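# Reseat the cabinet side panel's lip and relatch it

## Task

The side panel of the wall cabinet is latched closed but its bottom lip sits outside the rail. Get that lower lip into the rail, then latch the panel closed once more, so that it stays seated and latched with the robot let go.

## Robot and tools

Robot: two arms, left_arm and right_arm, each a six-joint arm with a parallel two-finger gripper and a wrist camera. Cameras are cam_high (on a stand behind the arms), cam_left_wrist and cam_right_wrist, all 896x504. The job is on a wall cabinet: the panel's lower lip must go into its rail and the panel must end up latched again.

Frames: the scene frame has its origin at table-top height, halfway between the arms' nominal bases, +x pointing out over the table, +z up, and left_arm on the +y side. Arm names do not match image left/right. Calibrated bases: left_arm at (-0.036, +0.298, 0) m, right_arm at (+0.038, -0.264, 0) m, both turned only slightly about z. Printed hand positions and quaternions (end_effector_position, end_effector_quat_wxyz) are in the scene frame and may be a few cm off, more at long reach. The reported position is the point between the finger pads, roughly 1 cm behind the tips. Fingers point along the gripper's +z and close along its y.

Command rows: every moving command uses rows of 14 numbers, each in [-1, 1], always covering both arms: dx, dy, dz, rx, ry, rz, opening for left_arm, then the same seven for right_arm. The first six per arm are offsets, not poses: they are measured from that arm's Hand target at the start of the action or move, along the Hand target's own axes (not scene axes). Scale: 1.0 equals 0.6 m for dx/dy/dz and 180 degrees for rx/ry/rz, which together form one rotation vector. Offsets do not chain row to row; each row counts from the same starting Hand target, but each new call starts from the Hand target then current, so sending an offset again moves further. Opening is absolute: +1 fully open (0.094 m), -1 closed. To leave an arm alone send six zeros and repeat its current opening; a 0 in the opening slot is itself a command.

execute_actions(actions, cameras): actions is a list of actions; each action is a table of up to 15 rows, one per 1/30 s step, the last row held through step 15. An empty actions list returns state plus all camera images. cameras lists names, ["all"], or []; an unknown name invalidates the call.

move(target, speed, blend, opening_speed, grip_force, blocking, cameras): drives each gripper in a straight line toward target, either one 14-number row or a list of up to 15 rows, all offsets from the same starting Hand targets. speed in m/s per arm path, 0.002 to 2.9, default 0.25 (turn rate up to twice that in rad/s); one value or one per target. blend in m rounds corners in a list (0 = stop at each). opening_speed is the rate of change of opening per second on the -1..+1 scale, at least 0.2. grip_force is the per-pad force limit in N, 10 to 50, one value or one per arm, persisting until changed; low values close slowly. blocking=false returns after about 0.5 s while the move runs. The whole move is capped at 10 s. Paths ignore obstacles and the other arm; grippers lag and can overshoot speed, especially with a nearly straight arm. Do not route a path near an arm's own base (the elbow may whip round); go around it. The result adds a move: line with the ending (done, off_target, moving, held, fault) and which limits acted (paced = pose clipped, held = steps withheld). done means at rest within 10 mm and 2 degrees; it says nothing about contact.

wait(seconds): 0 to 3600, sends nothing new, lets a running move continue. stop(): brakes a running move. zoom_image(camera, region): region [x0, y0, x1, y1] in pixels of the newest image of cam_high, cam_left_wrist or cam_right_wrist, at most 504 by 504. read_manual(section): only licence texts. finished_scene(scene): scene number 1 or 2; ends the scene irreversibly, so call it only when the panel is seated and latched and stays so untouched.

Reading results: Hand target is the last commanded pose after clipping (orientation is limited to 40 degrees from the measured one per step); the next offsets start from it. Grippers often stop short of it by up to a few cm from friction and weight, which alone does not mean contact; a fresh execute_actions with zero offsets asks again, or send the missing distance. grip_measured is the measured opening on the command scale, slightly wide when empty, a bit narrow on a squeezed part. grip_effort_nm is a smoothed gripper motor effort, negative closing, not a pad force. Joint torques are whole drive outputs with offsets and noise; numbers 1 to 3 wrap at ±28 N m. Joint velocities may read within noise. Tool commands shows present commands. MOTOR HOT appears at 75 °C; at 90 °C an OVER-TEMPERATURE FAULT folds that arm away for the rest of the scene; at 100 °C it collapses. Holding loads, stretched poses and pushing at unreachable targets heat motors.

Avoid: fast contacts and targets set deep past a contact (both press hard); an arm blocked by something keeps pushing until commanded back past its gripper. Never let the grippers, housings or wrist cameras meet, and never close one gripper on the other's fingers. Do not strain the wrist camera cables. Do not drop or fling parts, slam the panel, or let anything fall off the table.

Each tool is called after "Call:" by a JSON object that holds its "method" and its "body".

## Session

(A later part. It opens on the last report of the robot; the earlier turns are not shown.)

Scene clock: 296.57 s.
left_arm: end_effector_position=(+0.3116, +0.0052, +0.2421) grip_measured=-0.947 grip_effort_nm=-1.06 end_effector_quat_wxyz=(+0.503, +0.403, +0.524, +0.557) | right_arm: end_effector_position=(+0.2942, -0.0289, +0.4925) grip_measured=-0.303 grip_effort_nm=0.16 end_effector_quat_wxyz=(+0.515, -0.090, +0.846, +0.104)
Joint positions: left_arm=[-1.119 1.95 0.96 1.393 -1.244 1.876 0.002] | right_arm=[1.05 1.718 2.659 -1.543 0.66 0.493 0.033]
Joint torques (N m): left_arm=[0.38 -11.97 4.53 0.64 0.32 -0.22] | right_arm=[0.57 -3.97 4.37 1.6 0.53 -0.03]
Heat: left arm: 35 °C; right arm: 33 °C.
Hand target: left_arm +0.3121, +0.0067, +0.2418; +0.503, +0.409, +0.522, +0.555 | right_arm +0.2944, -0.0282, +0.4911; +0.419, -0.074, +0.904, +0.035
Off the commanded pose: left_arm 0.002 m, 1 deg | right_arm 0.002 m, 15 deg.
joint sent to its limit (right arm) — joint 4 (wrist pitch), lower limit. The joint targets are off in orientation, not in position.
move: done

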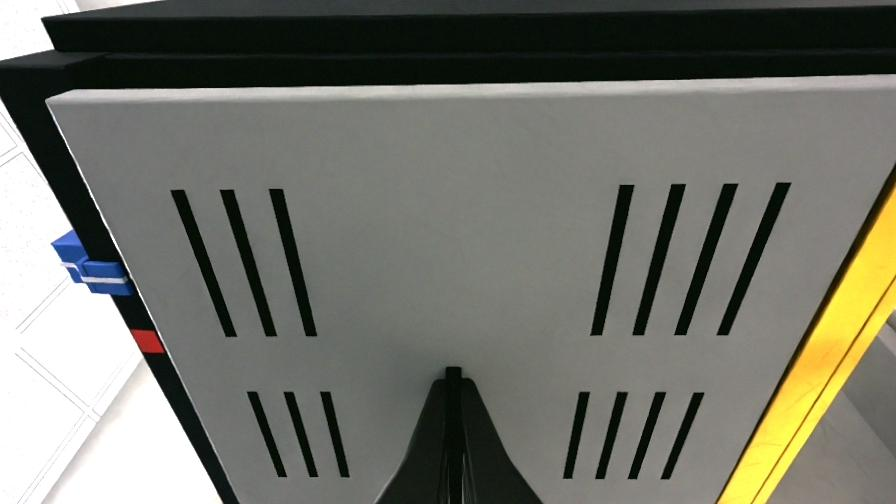

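Call:
{"method": "move", "body": {"target": [0.002,-0.002,0.024,0.037,0,0.01,-1,0,0,0,0,0,0,-0.3], "speed": 0.04, "cameras": ["cam_left_wrist","cam_right_wrist"]}}

Scene clock: 307.93 s.
left_arm: end_effector_position=(+0.3212, +0.0082, +0.2437) grip_measured=-0.947 grip_effort_nm=-1.06 end_effector_quat_wxyz=(+0.481, +0.434, +0.547, +0.529) | right_arm: end_effector_position=(+0.2942, -0.0289, +0.4925) grip_measured=-0.303 grip_effort_nm=0.16 end_effector_quat_wxyz=(+0.515, -0.090, +0.846, +0.104)
Joint positions: left_arm=[-1.092 1.82 0.992 0.898 -1.222 1.569 0.002] | right_arm=[1.05 1.718 2.659 -1.543 0.66 0.493 0.033]
Joint torques (N m): left_arm=[1.14 -10.55 7.41 0.57 0.14 -0.11] | right_arm=[0.43 -4.05 4.16 1.64 0.48 -0.05]
Heat: left arm: 34 °C; right arm: 33 °C.
Hand target: left_arm +0.3261, +0.0102, +0.2424; +0.469, +0.446, +0.547, +0.531 | right_arm +0.2944, -0.0282, +0.4911; +0.419, -0.074, +0.904, +0.035
Off the commanded pose: left_arm 0.006 m, 2 deg | right_arm 0.002 m, 15 deg.
joint sent to its limit (right arm) — joint 4 (wrist pitch), lower limit. The joint targets are off in orientation, not in position.
move: done

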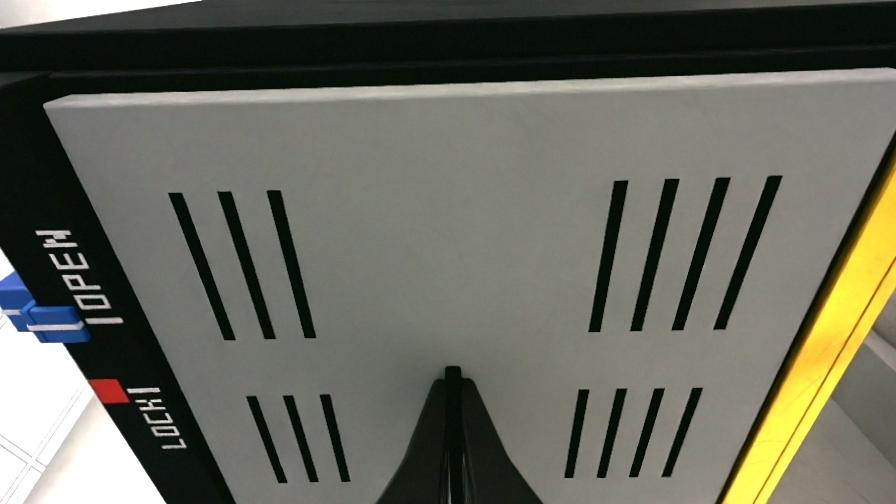

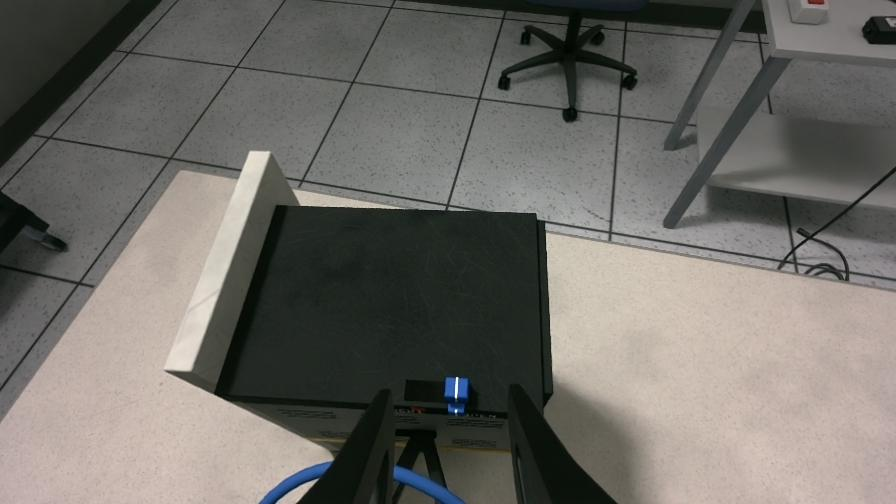

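Call:
{"method": "move", "body": {"target": [[0,0,0.015,0,0,0,-1,0.08,0,0.19,0,0,0,-0.3],[0,0,0.015,0,0,0,-1,0.128,0,0.208,0,0,0,-0.3]], "speed": 0.1, "cameras": ["cam_left_wrist","cam_right_wrist"]}}

Scene clock: 323.07 s.
left_arm: end_effector_position=(+0.3223, +0.0086, +0.2437) grip_measured=-0.947 grip_effort_nm=-1.06 end_effector_quat_wxyz=(+0.480, +0.434, +0.549, +0.529) | right_arm: end_effector_position=(+0.3423, -0.0161, +0.3487) grip_measured=-0.303 grip_effort_nm=0.16 end_effector_quat_wxyz=(+0.412, -0.079, +0.907, +0.037)
Joint positions: left_arm=[-1.09 1.82 0.998 0.883 -1.222 1.561 0.002] | right_arm=[0.903 1.59 1.931 -1.209 0.533 0.542 0.033]
Joint torques (N m): left_arm=[2.74 -9.88 8.25 0.57 0.35 -0.12] | right_arm=[0.43 -8.35 4.31 1.58 0.54 0.04]
Heat: left arm: 35 °C; right arm: 33 °C.
Hand target: left_arm +0.3350, +0.0117, +0.2423; +0.469, +0.446, +0.547, +0.531 | right_arm +0.3394, -0.0205, +0.3518; +0.419, -0.074, +0.904, +0.035
Off the commanded pose: left_arm 0.013 m, 2 deg | right_arm 0.006 m, 1 deg.
move: off_target (left_arm)

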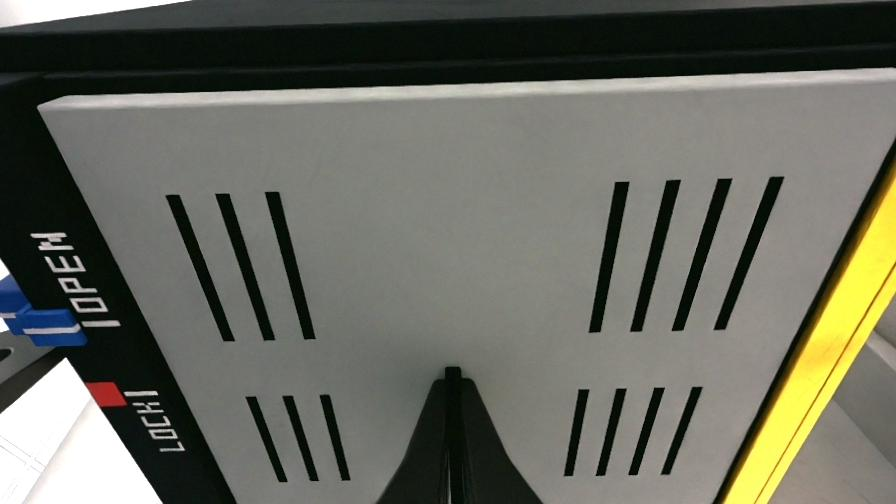

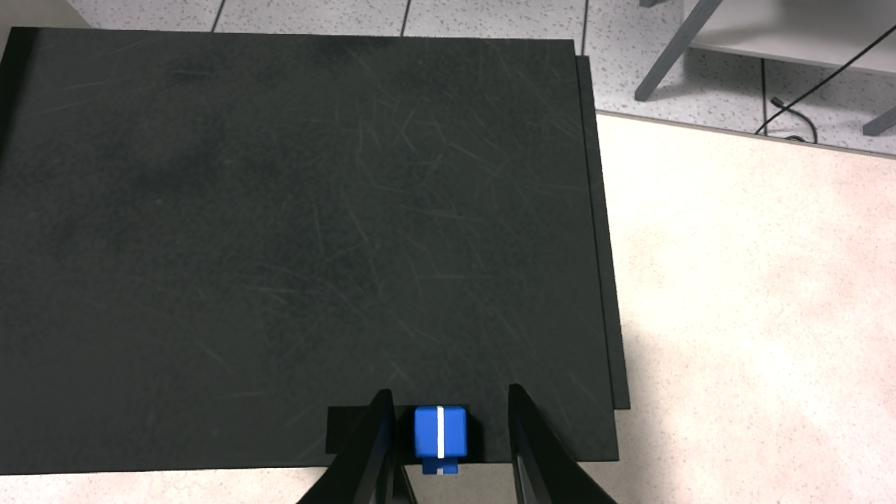

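Call:
{"method": "move", "body": {"target": [[0,0,0,0,0,0,-1,0,0.005,0,0,0,0,-0.3],[0,0,0,0,0,0,-1,0,0.005,0,0,0,0,-0.9],[0,0,0,0,0,0,-1,0,0.075,0,0,0,0,-0.9]], "speed": 0.05, "opening_speed": 1, "cameras": ["cam_left_wrist","cam_right_wrist"]}}

Scene clock: 332.57 s.
left_arm: end_effector_position=(+0.3223, +0.0086, +0.2436) grip_measured=-0.947 grip_effort_nm=-1.07 end_effector_quat_wxyz=(+0.480, +0.434, +0.549, +0.529) | right_arm: end_effector_position=(+0.3355, +0.0111, +0.3487) grip_measured=-0.717 grip_effort_nm=-1.03 end_effector_quat_wxyz=(+0.415, -0.070, +0.907, +0.024)
Joint positions: left_arm=[-1.09 1.82 0.998 0.882 -1.222 1.561 0.002] | right_arm=[0.99 1.698 2.058 -1.289 0.614 0.639 0.013]
Joint torques (N m): left_arm=[2.71 -9.84 8.18 0.58 0.35 -0.13] | right_arm=[2.03 -5.79 7.88 1.5 0.42 0.11]
Heat: left arm: 35 °C; right arm: 33 °C.
Hand target: left_arm +0.3350, +0.0117, +0.2423; +0.469, +0.446, +0.547, +0.531 | right_arm +0.3320, +0.0239, +0.3519; +0.419, -0.074, +0.904, +0.035
Off the commanded pose: left_arm 0.013 m, 2 deg | right_arm 0.014 m, 1 deg.
move: off_target (right_arm)

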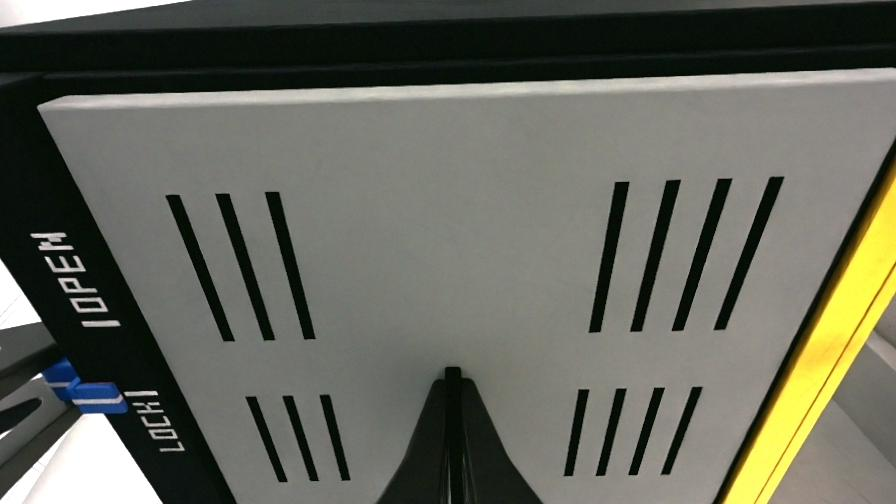

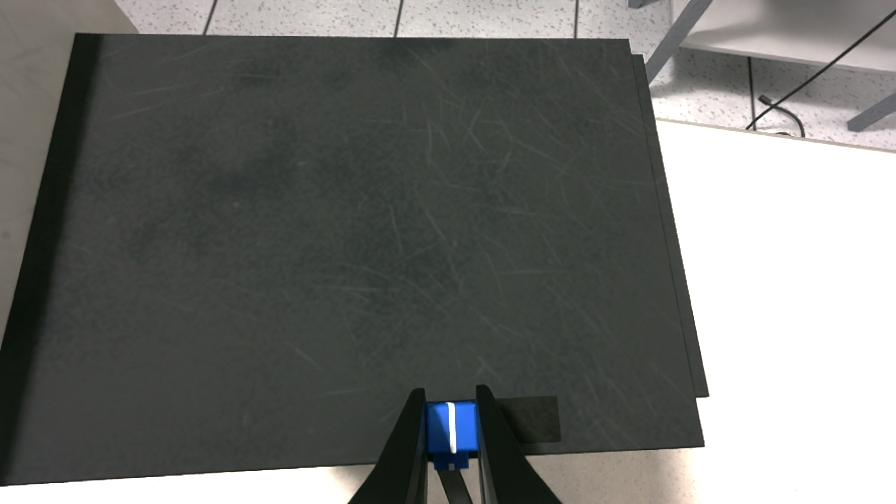

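Call:
{"method": "move", "body": {"target": [[0,0,-0.022,0,0,0,-1,0,-0.018,0,0,0,0,-0.9],[0,0,-0.022,0,0,0,-0.4,0,-0.018,0,0,0,0,-0.4],[0,0,-0.1,0,0,0,-0.4,-0.04,-0.018,-0.13,0,0,0,-0.4]], "speed": 0.08, "cameras": ["cam_left_wrist","cam_right_wrist"]}}

Scene clock: 342.67 s.
left_arm: end_effector_position=(+0.2799, -0.0029, +0.2360) grip_measured=-0.402 grip_effort_nm=0.05 end_effector_quat_wxyz=(+0.463, +0.455, +0.541, +0.535) | right_arm: end_effector_position=(+0.2926, +0.0127, +0.4122) grip_measured=-0.403 grip_effort_nm=0.16 end_effector_quat_wxyz=(+0.438, -0.091, +0.892, +0.060)
Joint positions: left_arm=[-1.208 1.788 0.956 0.836 -1.335 1.559 0.028] | right_arm=[1.109 1.752 2.413 -1.542 0.66 0.674 0.028]
Joint torques (N m): left_arm=[-0.4 -12.03 5.31 1.11 -0.11 -0.1] | right_arm=[0.46 -7.47 5.91 1.32 0.62 0.08]
Heat: left arm: 35 °C; right arm: 34 °C.
Hand target: left_arm +0.2758, +0.0019, +0.2421; +0.469, +0.446, +0.547, +0.531 | right_arm +0.2904, +0.0060, +0.4205; +0.419, -0.074, +0.904, +0.035
Off the commanded pose: left_arm 0.009 m, 1 deg | right_arm 0.011 m, 4 deg.
joint sent to its limit (right arm) — joint 4 (wrist pitch), lower limit. The joint targets are off in orientation, not in position.
move: off_target (right_arm)

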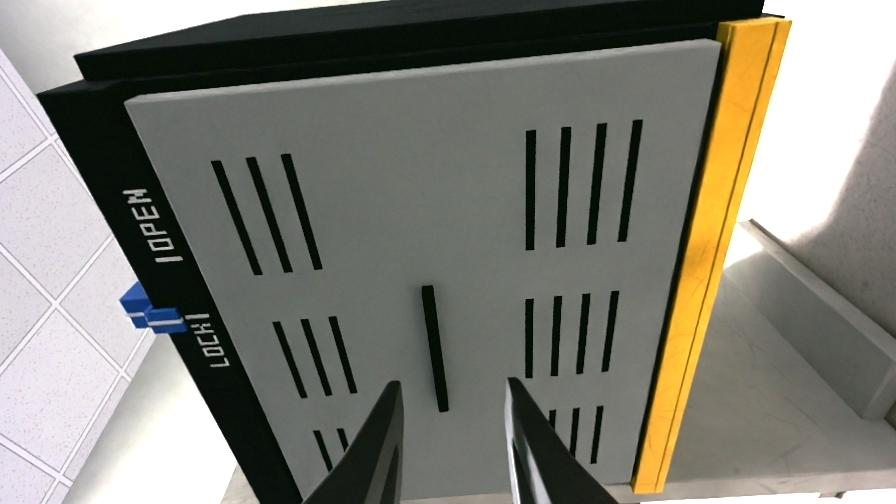

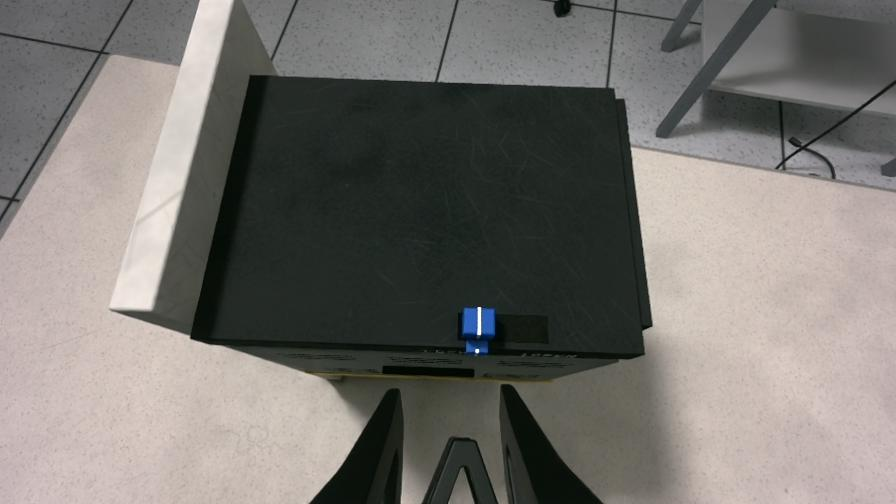

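Identical to scene 1's success state.

Call:
{"method": "finished_scene", "body": {"scene": 2}}

The scene is finished: the task was done.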